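# Ship six crates: two to taped bay, four down conveyor

## Task

Dispatch all six crates. Two must sit flat with their open side facing up inside the taped bay on the table. The remaining four must reach the far end of the long grey roller conveyor, beside its end stop. The conveyor's loose blue section may be used to help.

## Robot and tools

Robot: two arms, left_arm and right_arm, each ending in a five-fingered hand (the left hand mirrors the right). Base positions in the scene frame: left_arm (-0.012, +0.436, 0) m, right_arm (-0.031, -0.385, 0) m, both facing almost straight along +x. A fixed post stands behind the arms and a camera stand sits between them just behind the bases.

Scene frame: origin at table-top height, midway between the arms; +z up, +x outward over the table, left_arm on the +y side. Reported hand positions (metres), quaternions (wxyz) and velocities use this frame and may be off by a few centimetres.

Hand point: a spot 0.05 m in front of the palm and 0.15 m from the wrist flange along the fingers. Its +z runs along straightened fingers, +y points out of the palm, +x runs across the palm away from the thumb on the right hand and toward the thumb on the left hand. Fingertips extend 0.06-0.07 m past it; a wrist bracket on the little-finger side can strike things. With fingers level and palm down, the wrist can sit up to about 0.11 m lower than the hand point (0.23 m palm up).

Row layout (used by execute_actions and move): one flat list of 28 numbers in [-1, 1] covering both arms, even if only one moves. Order: left dx, dy, dz, rx, ry, rz; left little, ring, middle, index, thumb_bend, thumb_turn, force_limit, speed; then the same 14 for the right arm. The six pose numbers are offsets, not poses: they count from that arm's Hand target at the start of the call, along that Hand target's own axes. 1.0 equals 0.6 m of travel or 180 degrees; rx, ry, rz form a single rotation vector. Sending all six as 0 asks nothing new of that arm. Repeating an offset in a later call moves the arm again.

Hand numbers: for each finger +1 is straight, -1 curled. thumb_bend +1 straight, -1 fully bent. thumb_turn +1 beside the palm, -1 across in front of it. force_limit maps -1..+1 to roughly 0..10 N at the fingertip (0..15 N for the two thumb motors), the load where a closing motor halts. speed runs from nearly still at -1 to full at +0.48 and above. A hand has no 'unchanged' code: to keep it as is, resend the eight numbers you last sent it (or, before any, its hand_measured plus force_limit and speed). With the thumb turned in front, the hand wraps objects about 0.035-0.065 m thick, or a handle down to 0.025 m. Close at speed -0.94 or lower for a gentle grip.

Tools:
- execute_actions(actions, cameras): actions is a list of actions, each a table of up to 15 rows, one row per 1/30 s step; a short table repeats its last row to step 15. Every row of one action counts from that action's starting Hand target. cameras: names, ["all"] or [].
- move(target, speed, blend, stop_force, zero, blocking, cameras): drives each hand point in a straight line. target is one row or up to 15 rows; every row's offsets count from the same starting Hand targets. speed: m/s, 0.002-3.6 (default 0.25), one value or one per target. blend: corner rounding in m. stop_force: 3-120 N, same for both arms; an arm stops when its wrist sensor feels that much push against its motion; with it all rows need identical hand numbers and blocking=false is not allowed. zero (with stop_force): re-zero the sensor first (default true). blocking=false returns after about 0.5 s while the move continues. A move gives up after 10 s.
- wait(seconds 0-3600, cameras): lets time pass, sending nothing.
- stop(cameras): brakes a running move.
- zoom_image(camera, region [x0,y0,x1,y1], up to 504x504 px) on the latest image of that camera.
- show_instructions(): shows the reference pages.
- zero_wrist_force(arm): re-zeroes left_arm or right_arm wrist sensor.
- finished_scene(scene=1): ends the scene, irreversibly.
Cameras: cam_head_left, cam_head_right, cam_high, cam_low, cam_left_wrist, cam_right_wrist, each 896x504.

Results: end_effector_position and quaternion per arm; Hand target (last commanded pose after clipping; next offsets start here, and the hand often rests a bit short of it); hand_measured, hand_stopped_by (moving, target, force, stalled, fault) and hand_load_n, six values each in the motor order above; a lost grip shows as load near 0. Wrist force and torque are in the hand's own axes. A move adds a 'move:' line: done, off_target, moving, held or fault, plus limits such as paced (pose clipped) or held (step withheld).

Cautions: each control step clips orientation to within 32 degrees of the current one. A path carrying the wrist near the arm's first joint axis is refused; go around the base. Moves do not avoid obstacles or the other arm; contact between arms can end the task. An arm faults and stops for 10 s if outside force nears 150 N or joint torque hits its limit (wrists 26.6 N m); the arms are stiff, so aim barely past contacts and approach slowly with stop_force. Motors over 70 °C warn, at 85 °C the arm brakes for 30-60 s; avoid long stretched holds. Do not drop crates even a few millimetres, release moving parts, slam, or push objects out of the work area.

Each tool is called after "Call:" as name(argument=value, ...), one argument or row to a line, values as JSON.

Reference images:

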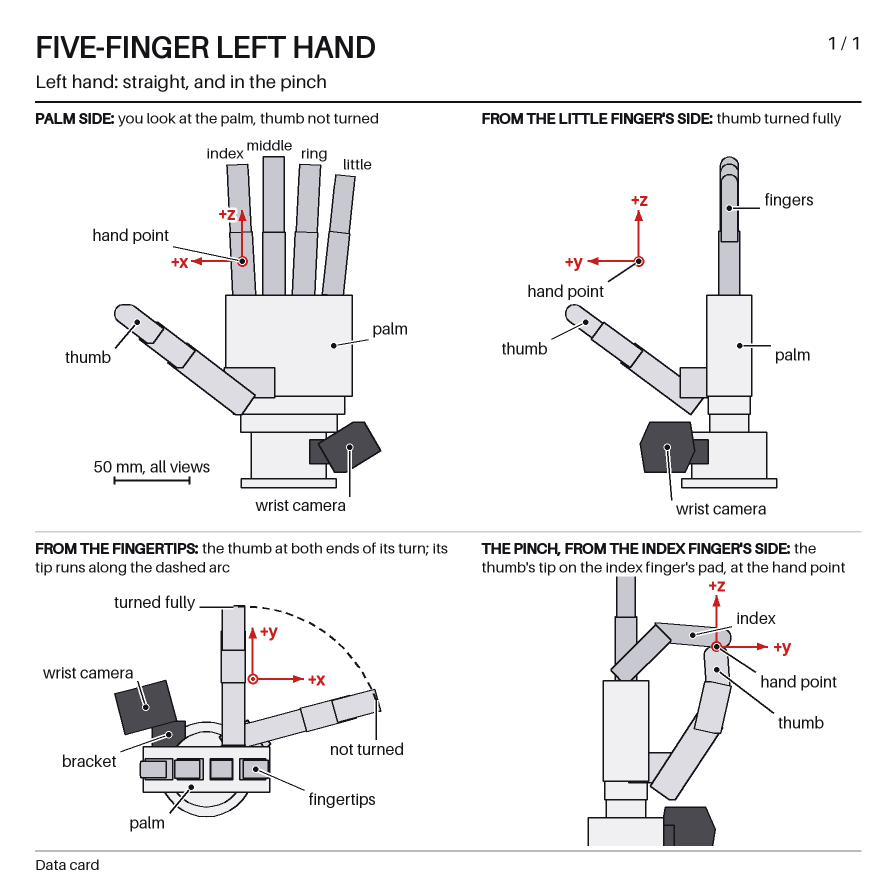

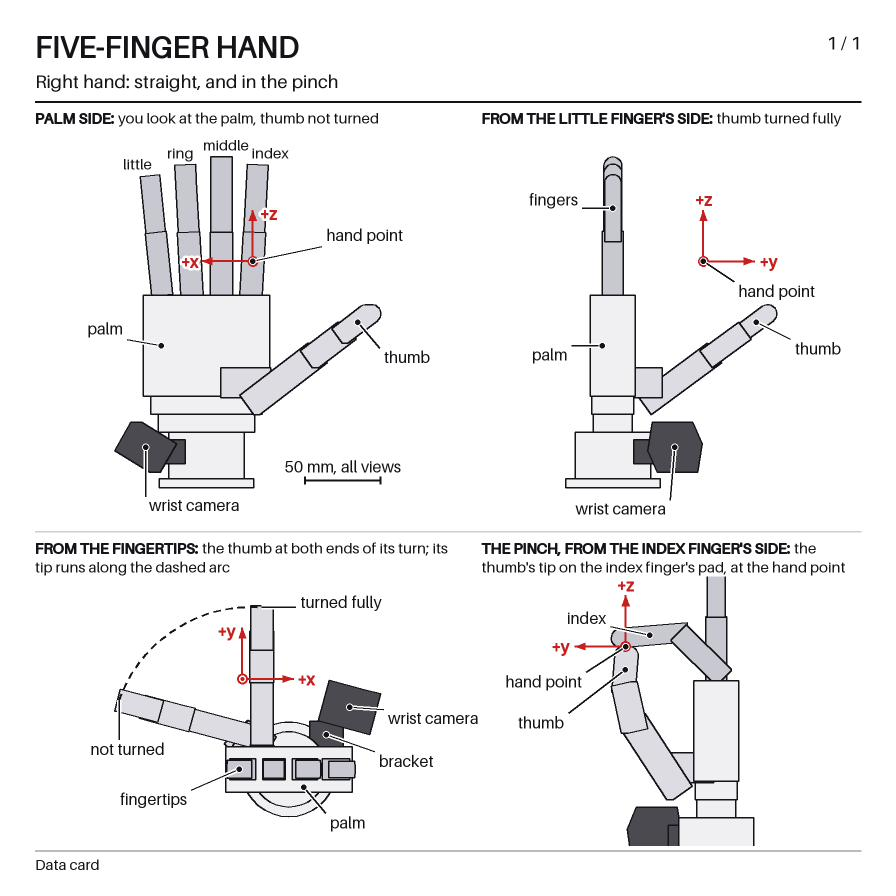

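## Session

Call:
execute_actions(
  actions=[],
)

Scene clock: 0.00 s.
left_arm: end_effector_position=(+0.7542, +0.3664, +0.2564) hand_measured=(+1.000, +1.000, +1.000, +1.000, +1.000, +1.000) hand_load_n=(+0.0, +0.0, +0.0, +0.0, +0.0, +0.0) hand_stopped_by=(target, target, target, target, target, target) hand_force_limit=0.00 hand_speed=-0.80 end_effector_quat_wxyz=(+0.361, -0.496, +0.771, -0.170) | right_arm: end_effector_position=(+0.2257, -0.5829, +0.3653) hand_measured=(+1.000, +1.000, +1.000, +1.000, +1.000, +1.000) hand_load_n=(+0.0, +0.0, +0.0, +0.0, +0.0, +0.0) hand_stopped_by=(target, target, target, target, target, target) hand_force_limit=0.00 hand_speed=-0.80 end_effector_quat_wxyz=(-0.023, +0.928, +0.368, -0.045)
Joint positions: left_arm=[3.195 -2.397 -0.49 2.136 -1.621 3.655] | right_arm=[-0.939 -1.637 1.578 1.697 1.647 -0.126]
Joint velocities: within noise
Joint torques (N m): no reading
Motor temperatures (°C): left_arm=[43 46 37 35 52 48] | right_arm=[33 36 37 40 54 47]
Wrist force (N): no reading
Wrist torque (N m): no reading
Wrist force, peak (N): no reading
Hand target: left_arm +0.7542, +0.3664, +0.2564; +0.361, -0.496, +0.771, -0.170 | right_arm +0.2257, -0.5829, +0.3653; -0.023, +0.928, +0.368, -0.045

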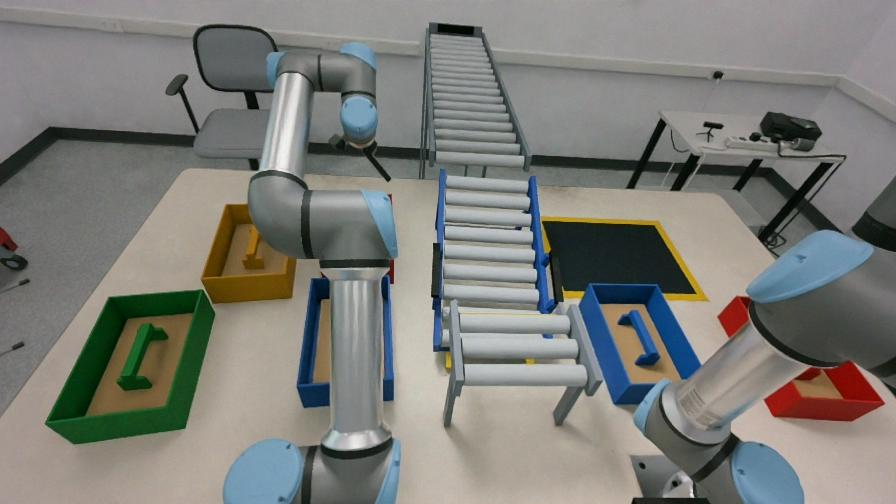

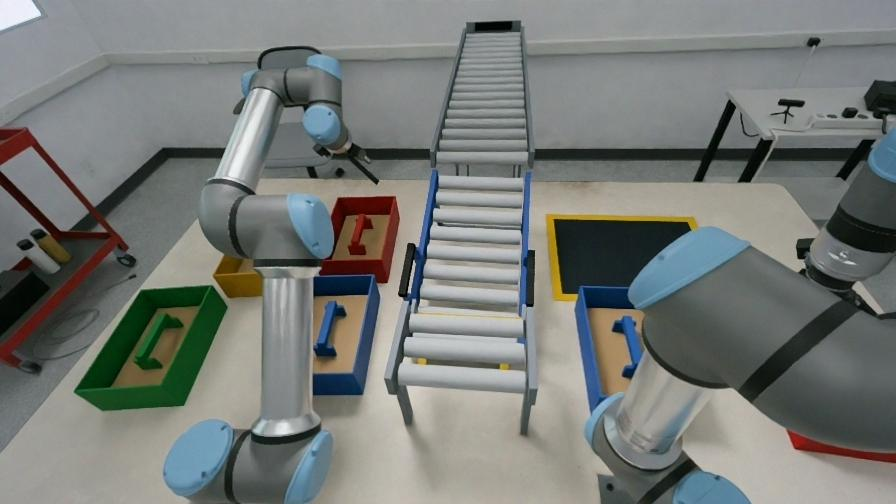

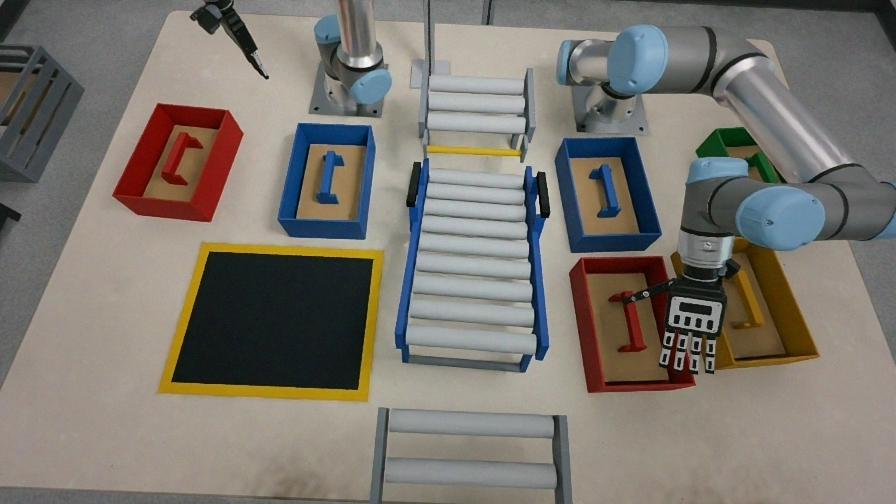

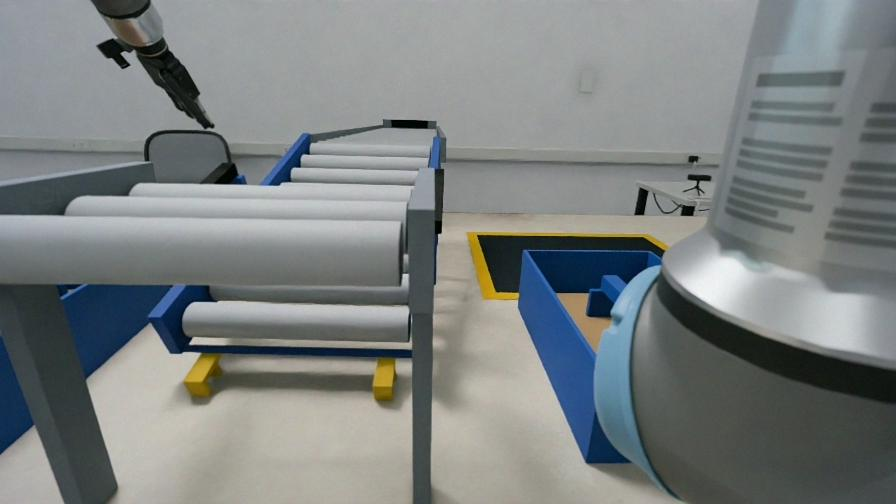

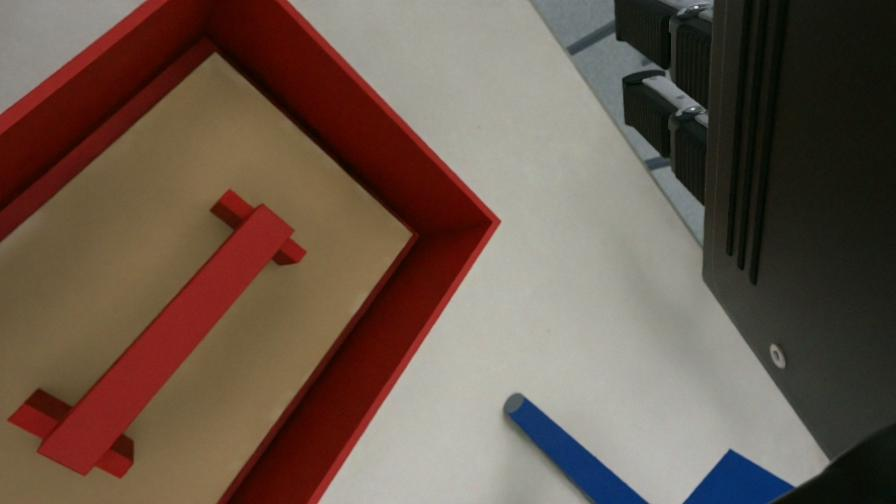

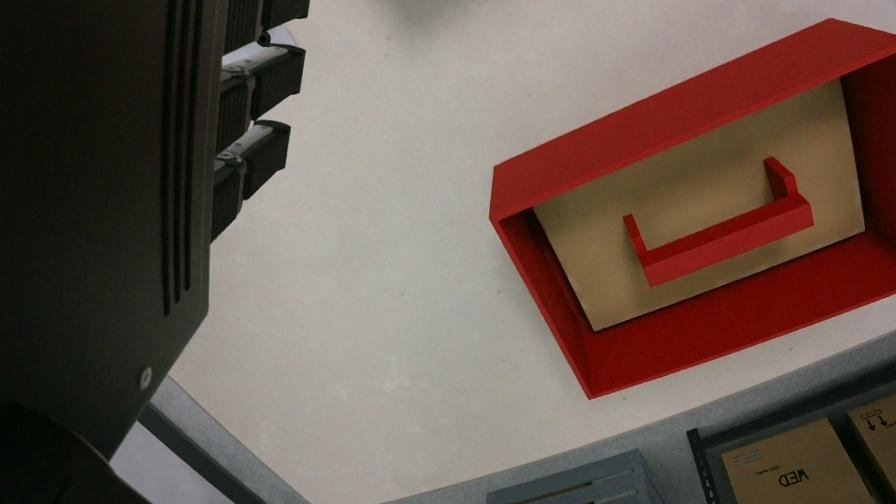

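Call:
zoom_image(
  camera="cam_head_right",
  region=[380, 0, 580, 200],
)

Call:
zoom_image(
  camera="cam_head_right",
  region=[340, 160, 600, 440],
)

Call:
zoom_image(
  camera="cam_low",
  region=[120, 80, 520, 460],
)

Call:
zoom_image(
  camera="cam_high",
  region=[340, 40, 620, 320],
)

Call:
zoom_image(
  camera="cam_high",
  region=[340, 250, 620, 504],
)

Scaled by 2.520 from the camera's image (finer frame: 1280x720).

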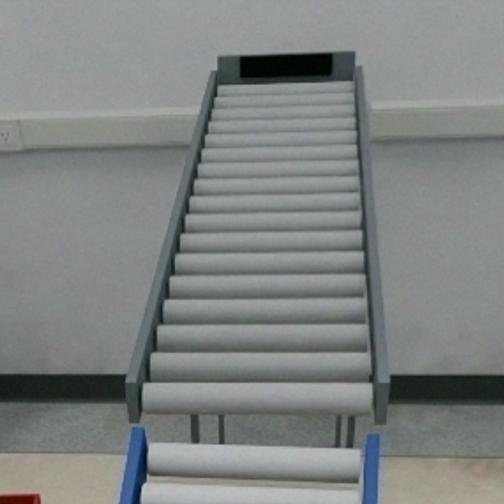

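Scaled by 1.800 from the camera's image (finer frame: 1280x720).

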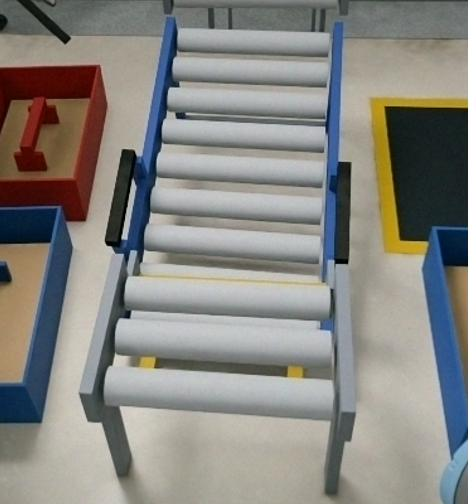

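Scaled by 1.260 from the camera's image (finer frame: 1280x720).

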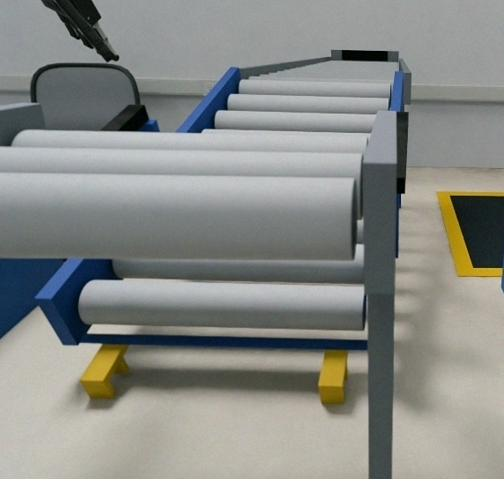

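Scaled by 1.800 from the camera's image (finer frame: 1280x720).

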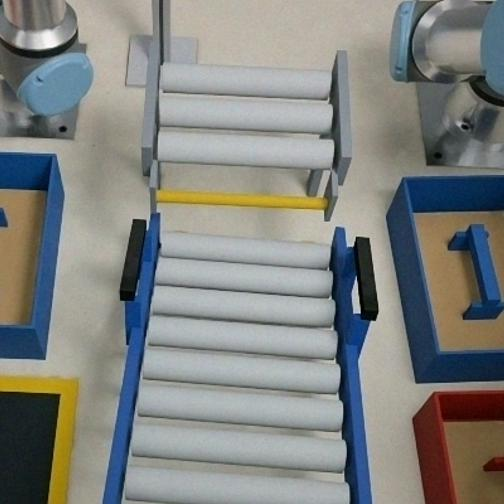

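Scaled by 1.800 from the camera's image (finer frame: 1280x720).

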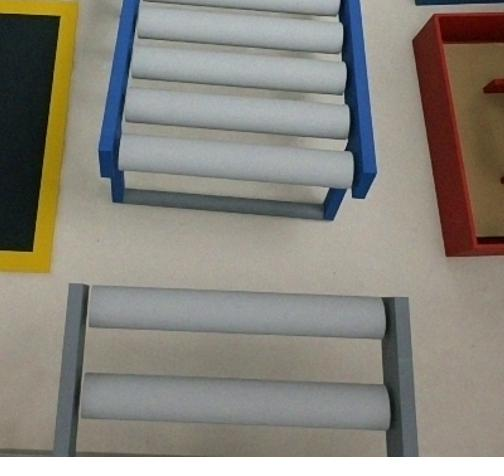

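Call:
move(
  target=[0,0,-0.1,0,0,0, 1,1,1,1,1,1,0,-0.8, 0,0,-0.1,0,0,0, 1,1,1,1,1,1,0,-0.8],
  cameras=["cam_left_wrist","cam_right_wrist"],
)

Call:
move(
  target=[0.1,0,0,0,0,0, 1,1,1,1,1,1,0,-0.8, -0.1,0,0,0,0,0, 1,1,1,1,1,1,0,-0.8],
  cameras=["cam_left_wrist","cam_right_wrist"],
)

Call:
move(
  target=[0,0.1,0,0,0,0, 1,1,1,1,1,1,0,-0.8, 0,0.1,0,0,0,0, 1,1,1,1,1,1,0,-0.8],
  cameras=["cam_left_wrist","cam_right_wrist"],
)

Scene clock: 12.90 s.
left_arm: end_effector_position=(+0.7107, +0.3607, +0.2972) hand_measured=(+1.000, +1.000, +1.000, +1.000, +1.000, +1.000) hand_load_n=(+0.0, +0.0, +0.0, +0.0, +0.0, +0.0) hand_stopped_by=(target, target, target, target, target, target) hand_force_limit=0.00 hand_speed=-0.80 end_effector_quat_wxyz=(+0.361, -0.496, +0.771, -0.170) | right_arm: end_effector_position=(+0.2318, -0.5834, +0.4249) hand_measured=(+1.000, +1.000, +1.000, +1.000, +1.000, +1.000) hand_load_n=(+0.0, +0.0, +0.0, +0.0, +0.0, +0.0) hand_stopped_by=(target, target, target, target, target, target) hand_force_limit=0.00 hand_speed=-0.80 end_effector_quat_wxyz=(-0.023, +0.928, +0.368, -0.045)
Joint positions: left_arm=[3.19 -2.258 -0.628 2.135 -1.625 3.652] | right_arm=[-0.922 -1.604 1.393 1.849 1.646 -0.109]
Joint torques (N m): left_arm=[-11.01 51.5 5.48 0.87 2.46 -1.53] | right_arm=[12.46 -5.09 -25.19 4.5 2.04 1.08]
Wrist force (N): left_arm=[0.0 -0.2 -0.1] | right_arm=[0.0 0.1 -0.1]
Wrist torque (N m): left_arm=[-0.02 -0.01 0.02] | right_arm=[0.02 -0.01 -0.08]
Wrist force, peak (N): left_arm=[-0.2 -0.1 -1.0] | right_arm=[0.0 0.4 0.9]
Hand target: left_arm +0.7107, +0.3606, +0.2973; +0.361, -0.496, +0.771, -0.170 | right_arm +0.2318, -0.5834, +0.4250; -0.023, +0.928, +0.368, -0.045
Off the commanded pose: left_arm 0.000 m, 0 deg | right_arm 0.000 m, 0 deg.
move: done

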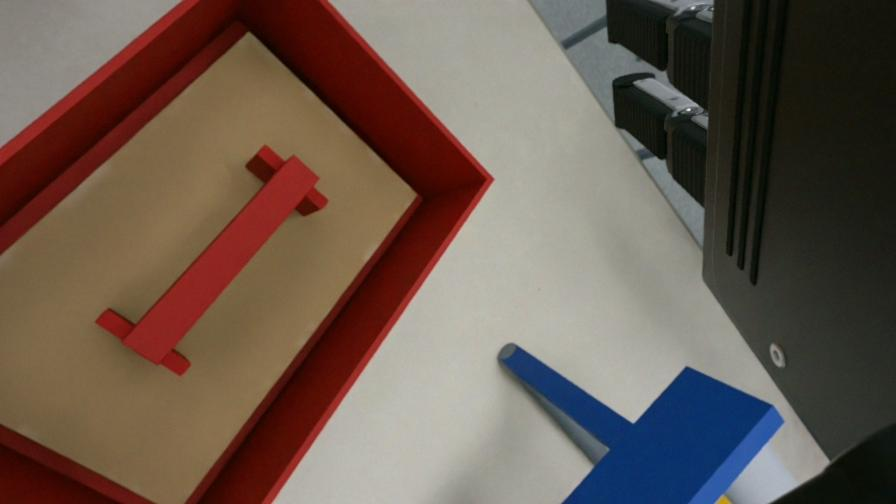

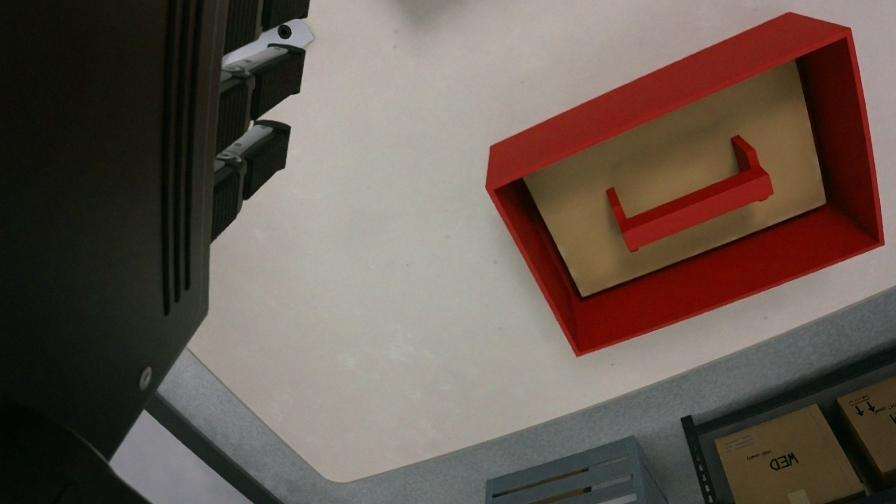

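Scene clock: 13.97 s.
left_arm: end_effector_position=(+0.6958, +0.3074, +0.2740) hand_measured=(+1.000, +1.000, +1.000, +1.000, +1.000, +1.000) hand_load_n=(+0.0, +0.0, +0.0, +0.0, +0.0, +0.0) hand_stopped_by=(target, target, target, target, target, target) hand_force_limit=0.00 hand_speed=-0.80 end_effector_quat_wxyz=(+0.361, -0.496, +0.771, -0.170) | right_arm: end_effector_position=(+0.1884, -0.6245, +0.4290) hand_measured=(+1.000, +1.000, +1.000, +1.000, +1.000, +1.000) hand_load_n=(+0.0, +0.0, +0.0, +0.0, +0.0, +0.0) hand_stopped_by=(target, target, target, target, target, target) hand_force_limit=0.00 hand_speed=-0.80 end_effector_quat_wxyz=(-0.023, +0.928, +0.368, -0.045)
Joint positions: left_arm=[3.098 -2.228 -0.74 2.211 -1.691 3.589] | right_arm=[-1.145 -1.638 1.411 1.848 1.659 -0.332]
Joint torques (N m): left_arm=[-11.41 50.61 8.17 1.15 -2.51 -1.74] | right_arm=[-12.67 -23.3 -8.96 0.32 -1.86 -1.82]
Wrist force (N): left_arm=[-0.1 -0.2 0.0] | right_arm=[0.1 0.3 0.1]
Wrist torque (N m): left_arm=[-0.02 0.04 0.07] | right_arm=[0.03 -0.02 0.07]
Wrist force, peak (N): left_arm=[1.2 -0.3 -0.3] | right_arm=[0.9 0.3 -0.1]
Hand target: left_arm +0.6958, +0.3074, +0.2740; +0.361, -0.496, +0.771, -0.170 | right_arm +0.1883, -0.6246, +0.4290; -0.023, +0.928, +0.368, -0.045
Off the commanded pose: left_arm 0.000 m, 0 deg | right_arm 0.000 m, 0 deg.
move: done

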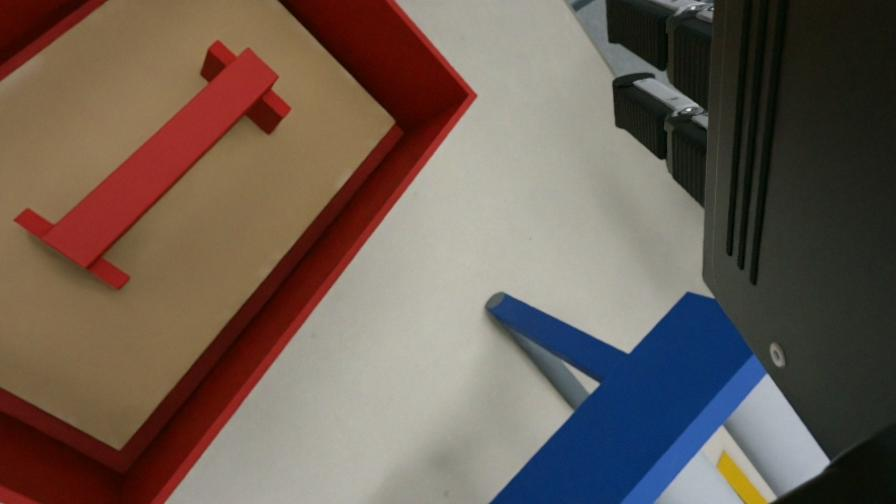

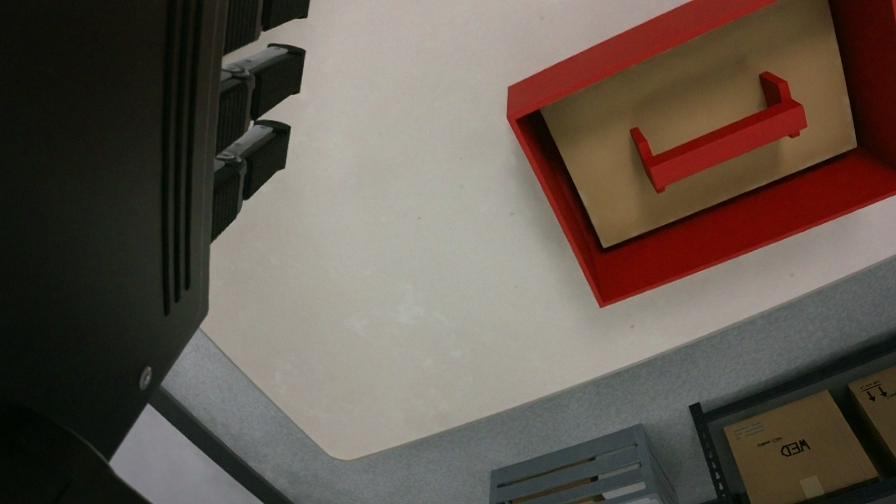

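Scene clock: 15.07 s.
left_arm: end_effector_position=(+0.6573, +0.3344, +0.2368) hand_measured=(+1.000, +1.000, +1.000, +1.000, +1.000, +1.000) hand_load_n=(+0.0, +0.0, +0.0, +0.0, +0.0, +0.0) hand_stopped_by=(target, target, target, target, target, target) hand_force_limit=0.00 hand_speed=-0.80 end_effector_quat_wxyz=(+0.361, -0.496, +0.771, -0.170) | right_arm: end_effector_position=(+0.2292, -0.6682, +0.4245) hand_measured=(+1.000, +1.000, +1.000, +1.000, +1.000, +1.000) hand_load_n=(+0.0, +0.0, +0.0, +0.0, +0.0, +0.0) hand_stopped_by=(target, target, target, target, target, target) hand_force_limit=0.00 hand_speed=-0.80 end_effector_quat_wxyz=(-0.023, +0.928, +0.368, -0.045)
Joint positions: left_arm=[3.146 -2.083 -1.066 2.396 -1.656 3.622] | right_arm=[-1.083 -1.487 1.271 1.842 1.656 -0.27]
Joint torques (N m): left_arm=[7.92 47.06 8.2 1.34 2.49 2.14] | right_arm=[12.3 -10.15 -25.61 4.54 2.13 1.16]
Wrist force (N): left_arm=[-0.1 -0.4 0.0] | right_arm=[0.0 0.0 0.0]
Wrist torque (N m): left_arm=[-0.04 0.04 -0.07] | right_arm=[0.02 -0.01 -0.08]
Wrist force, peak (N): left_arm=[0.4 -1.3 0.2] | right_arm=[0.3 1.3 -0.2]
Hand target: left_arm +0.6573, +0.3345, +0.2368; +0.361, -0.496, +0.771, -0.170 | right_arm +0.2292, -0.6682, +0.4245; -0.023, +0.928, +0.368, -0.045
Off the commanded pose: left_arm 0.000 m, 0 deg | right_arm 0.000 m, 0 deg.
move: done

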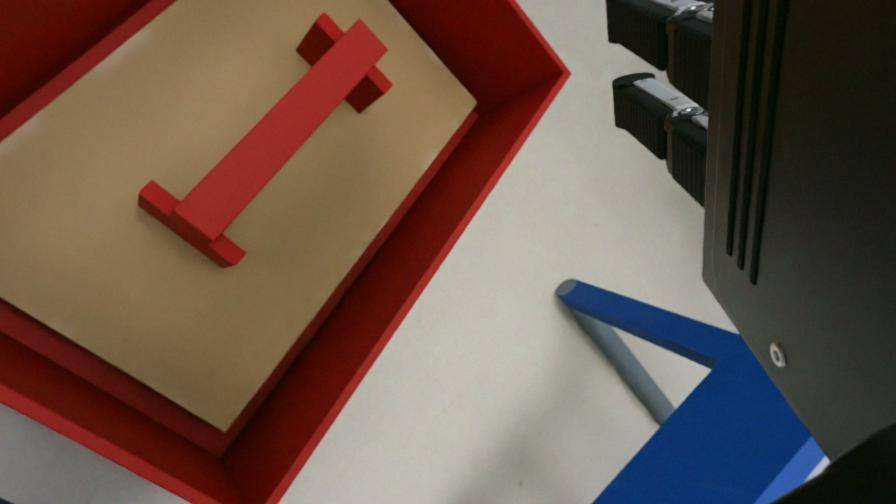

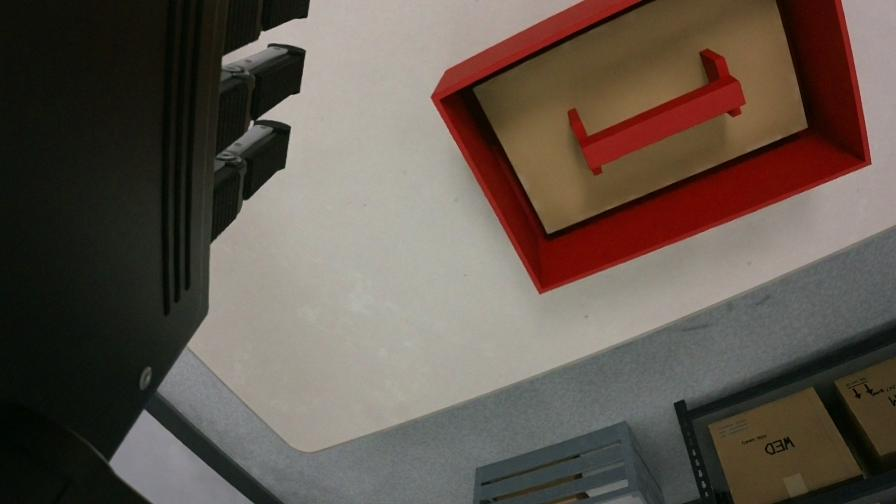

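Call:
move(
  target=[-0.584,0.134,-0.555,0,0,0, 1,1,1,1,1,1,0,-0.8, 0,0,0,0,0,0, 1,1,1,1,1,1,0,-0.8],
  cameras=["all"],
)

Scene clock: 29.07 s.
left_arm: end_effector_position=(+0.4509, +0.6496, +0.5501) hand_measured=(+1.000, +1.000, +1.000, +1.000, +1.000, +1.000) hand_load_n=(+0.0, +0.0, +0.0, +0.0, +0.0, +0.0) hand_stopped_by=(target, target, target, target, target, target) hand_force_limit=0.00 hand_speed=-0.80 end_effector_quat_wxyz=(+0.361, -0.496, +0.771, -0.170) | right_arm: end_effector_position=(+0.2292, -0.6682, +0.4245) hand_measured=(+1.000, +1.000, +1.000, +1.000, +1.000, +1.000) hand_load_n=(+0.0, +0.0, +0.0, +0.0, -0.5, +0.0) hand_stopped_by=(target, target, target, target, target, target) hand_force_limit=0.00 hand_speed=-0.80 end_effector_quat_wxyz=(-0.023, +0.928, +0.368, -0.045)
Joint positions: left_arm=[4.016 -1.932 -0.444 1.47 -1.047 4.27] | right_arm=[-1.083 -1.487 1.271 1.842 1.656 -0.27]
Joint torques (N m): left_arm=[9.75 22.1 28.7 -2.15 2.67 2.22] | right_arm=[12.3 -10.14 -25.74 4.38 2.14 1.14]
Wrist force (N): left_arm=[-0.2 -0.4 0.2] | right_arm=[0.1 0.1 0.2]
Wrist torque (N m): left_arm=[-0.10 0.07 -0.08] | right_arm=[0.03 -0.03 -0.07]
Wrist force, peak (N): left_arm=[0.8 -0.6 0.5] | right_arm=[-0.3 0.7 0.0]
Hand target: left_arm +0.4509, +0.6496, +0.5501; +0.361, -0.496, +0.771, -0.170 | right_arm +0.2292, -0.6682, +0.4245; -0.023, +0.928, +0.368, -0.045
Off the commanded pose: left_arm 0.000 m, 0 deg | right_arm 0.000 m, 0 deg.
move: done

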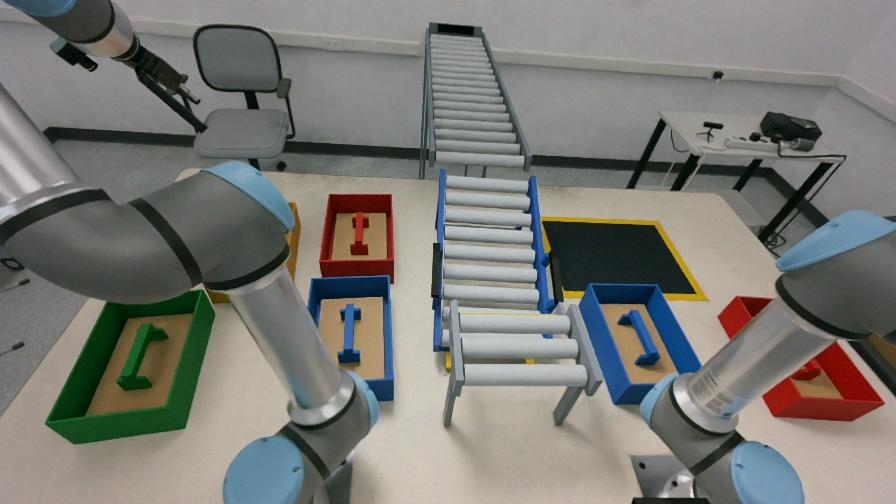

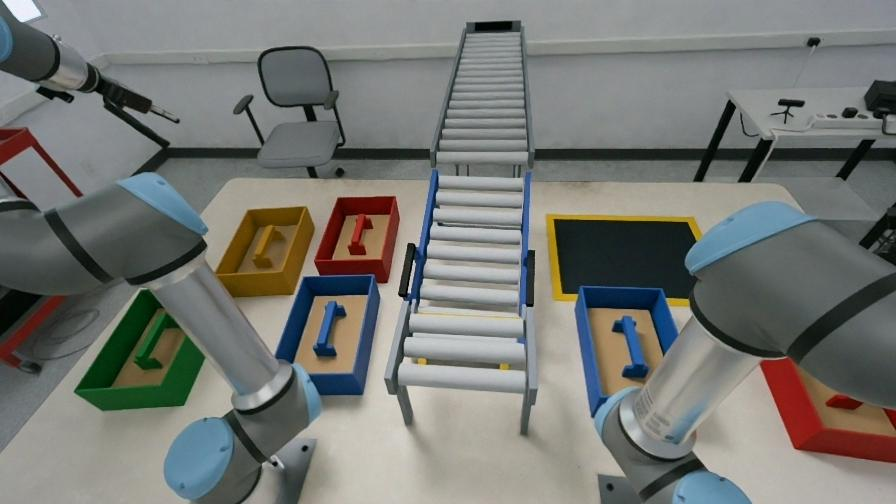

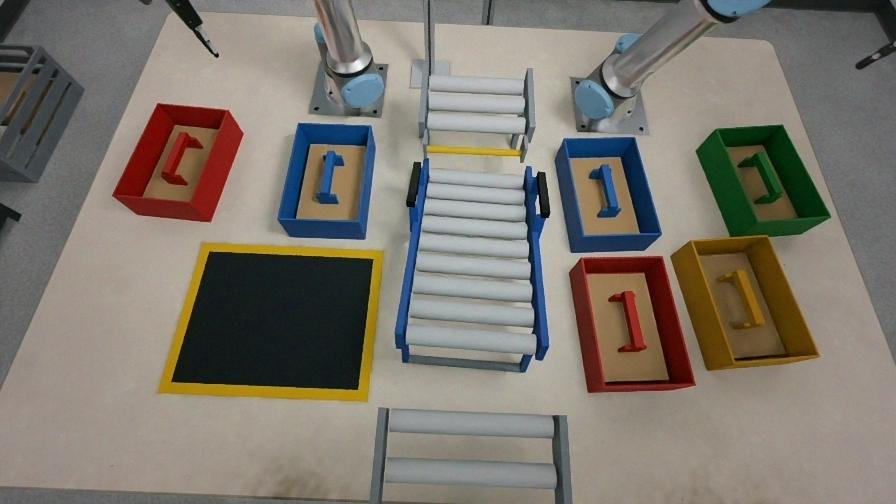

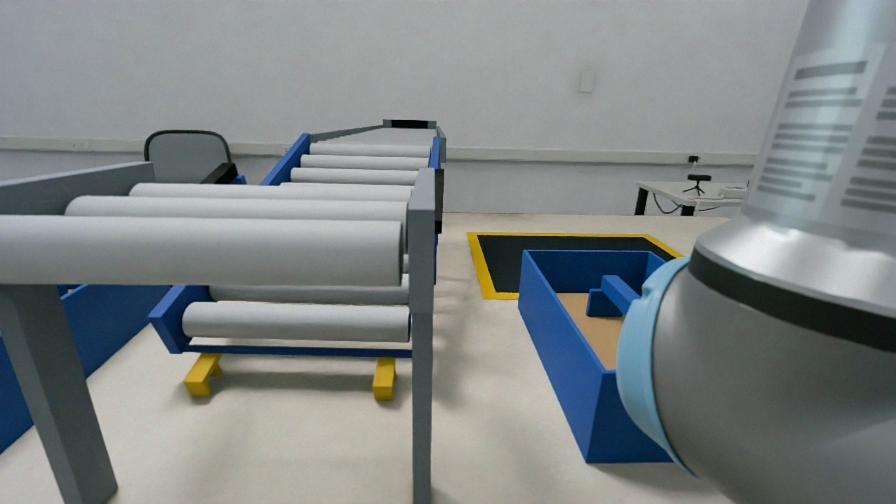

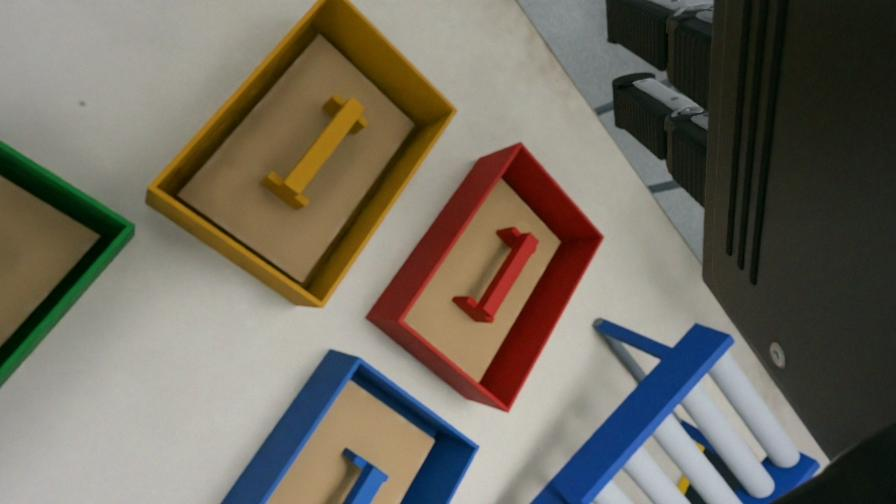

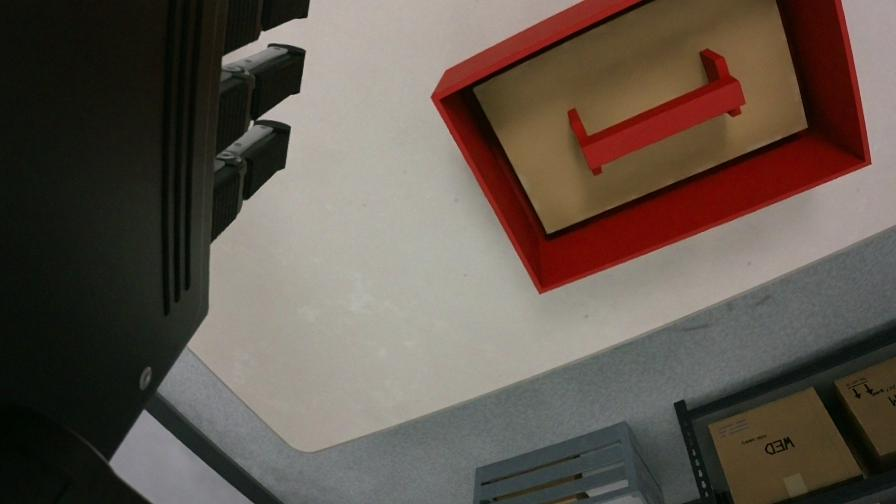

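Call:
zoom_image(
  camera="cam_high",
  region=[540, 100, 860, 420],
)

Call:
zoom_image(
  camera="cam_high",
  region=[90, 80, 410, 420],
)

Call:
zoom_image(
  camera="cam_low",
  region=[260, 90, 480, 290],
)

Call:
zoom_image(
  camera="cam_head_left",
  region=[410, 160, 620, 400],
)

Scaled by 1.575 from the camera's image (finer frame: 1280x720).

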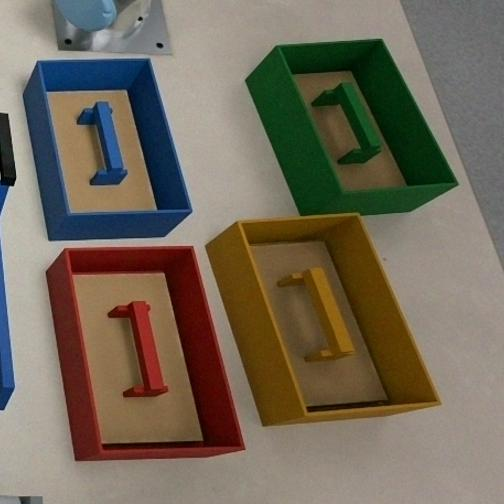

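Scaled by 1.482 from the camera's image (finer frame: 1280x720).

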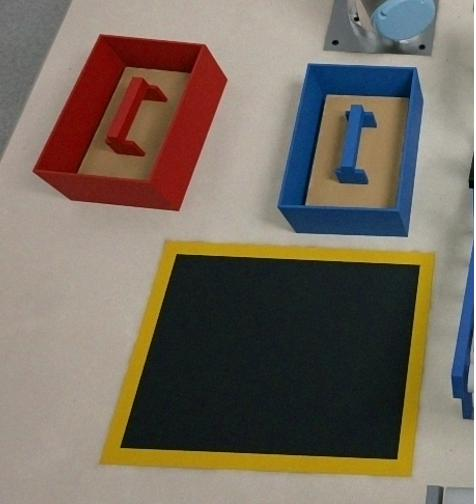

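Scaled by 2.291 from the camera's image (finer frame: 1280x720).

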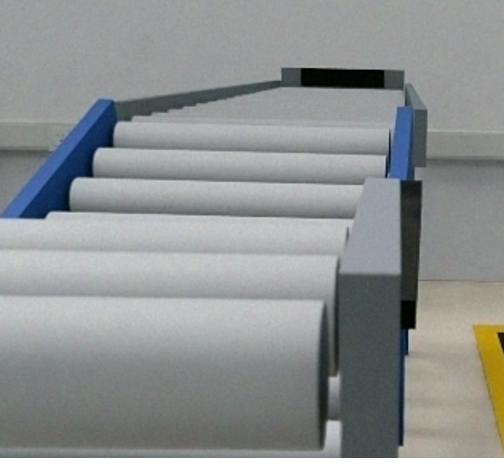

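Scaled by 2.100 from the camera's image (finer frame: 1280x720).

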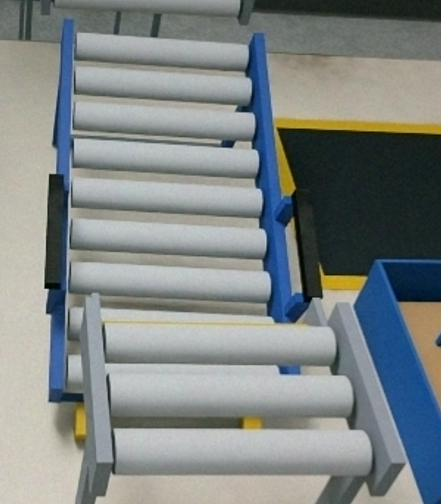

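Call:
move(
  target=[0.6095,-0.016,-0.014,-0.278,-0.131,-0.594, 1,1,1,1,1,1,0,-0.8, 0.555,-0.273,-0.0165,-0.037,-0.019,-0.758, 1,1,1,1,1,1,0,-0.8],
  cameras=["all"],
)

Scene clock: 38.93 s.
left_arm: end_effector_position=(+0.3603, +0.3201, +0.4196) hand_measured=(+1.000, +1.000, +1.000, +1.000, +1.000, +1.000) hand_load_n=(+0.0, +0.0, +0.0, +0.0, +0.0, +0.0) hand_stopped_by=(target, target, target, target, target, target) hand_force_limit=0.00 hand_speed=-0.80 end_effector_quat_wxyz=(-0.001, +1.000, -0.001, +0.000) | right_arm: end_effector_position=(+0.3597, -0.3207, +0.4243) hand_measured=(+1.000, +1.000, +1.000, +1.000, +1.000, +1.000) hand_load_n=(+0.0, +0.0, +0.0, +0.0, +0.0, +0.0) hand_stopped_by=(target, target, target, target, target, target) hand_force_limit=0.00 hand_speed=-0.80 end_effector_quat_wxyz=(+0.000, +0.001, +1.000, -0.001)
Joint positions: left_arm=[3.364 -1.656 -1.268 1.355 -1.573 1.806] | right_arm=[-0.364 -1.449 1.218 1.801 1.572 -1.937]
Joint torques (N m): left_arm=[-11.77 28.32 5.66 -0.62 2.69 -1.48] | right_arm=[11.84 -10.62 -25.29 4.49 -2.09 -1.72]
Wrist force (N): left_arm=[0.8 -1.3 -0.2] | right_arm=[-0.2 0.2 0.3]
Wrist torque (N m): left_arm=[-0.13 -0.10 0.20] | right_arm=[0.01 0.03 0.06]
Wrist force, peak (N): left_arm=[0.6 -1.4 -0.3] | right_arm=[-0.4 0.6 0.5]
Hand target: left_arm +0.3603, +0.3200, +0.4195; -0.001, +1.000, -0.001, +0.000 | right_arm +0.3597, -0.3207, +0.4243; +0.000, +0.001, +1.000, -0.001
Off the commanded pose: left_arm 0.000 m, 0 deg | right_arm 0.000 m, 0 deg.
move: done

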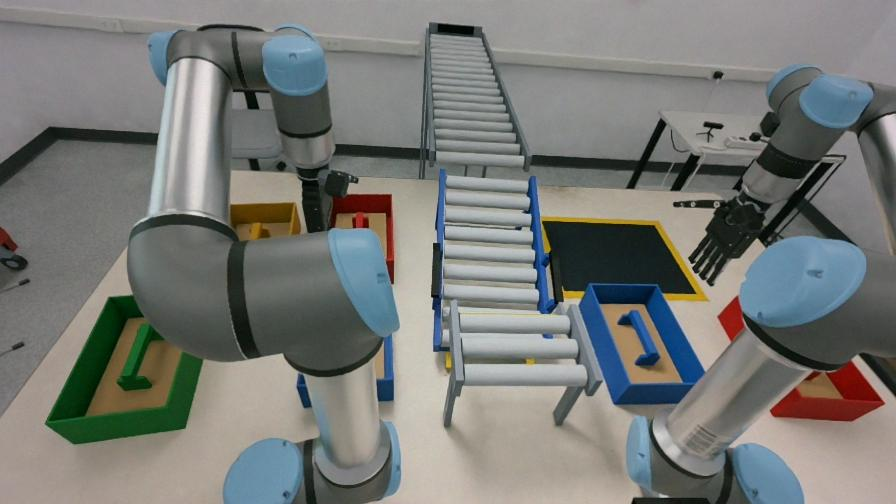

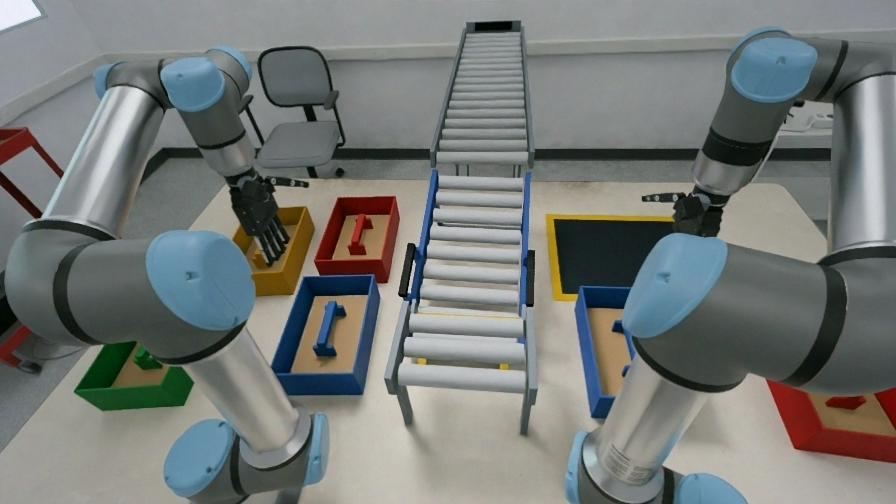

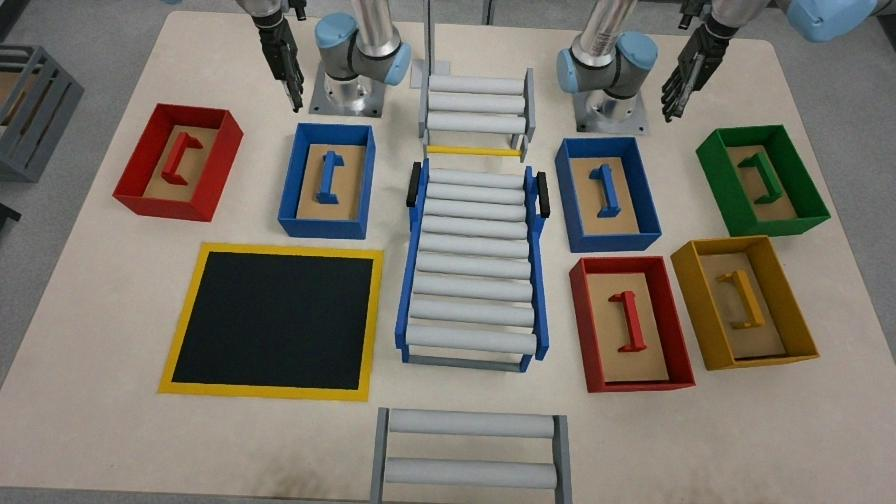

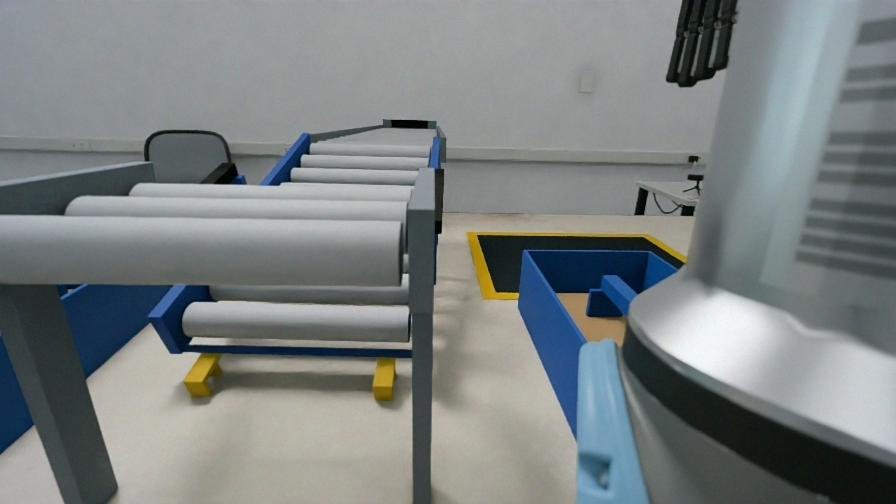

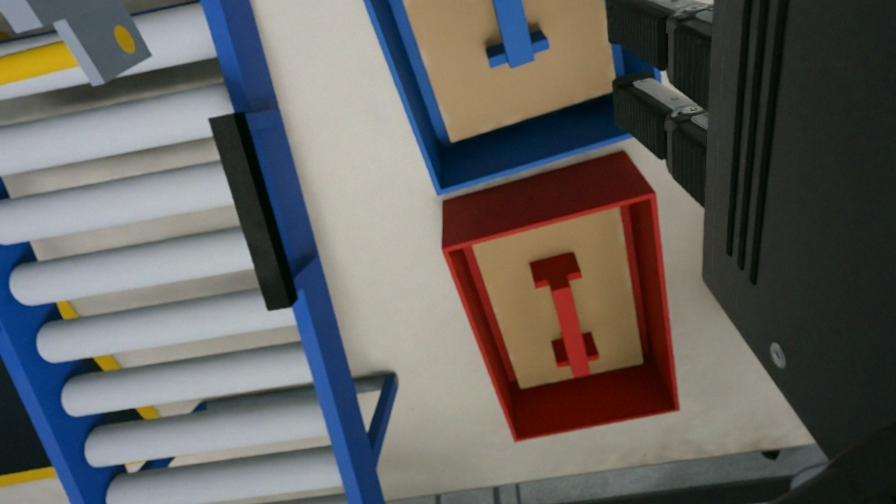

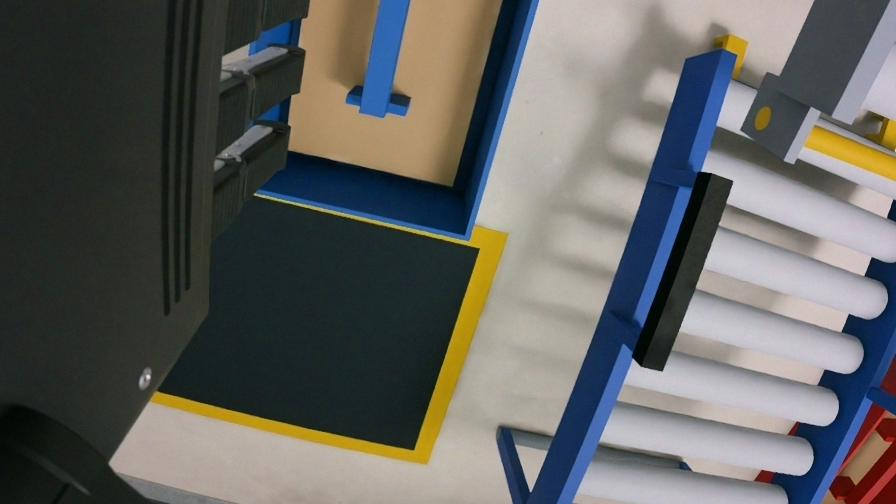

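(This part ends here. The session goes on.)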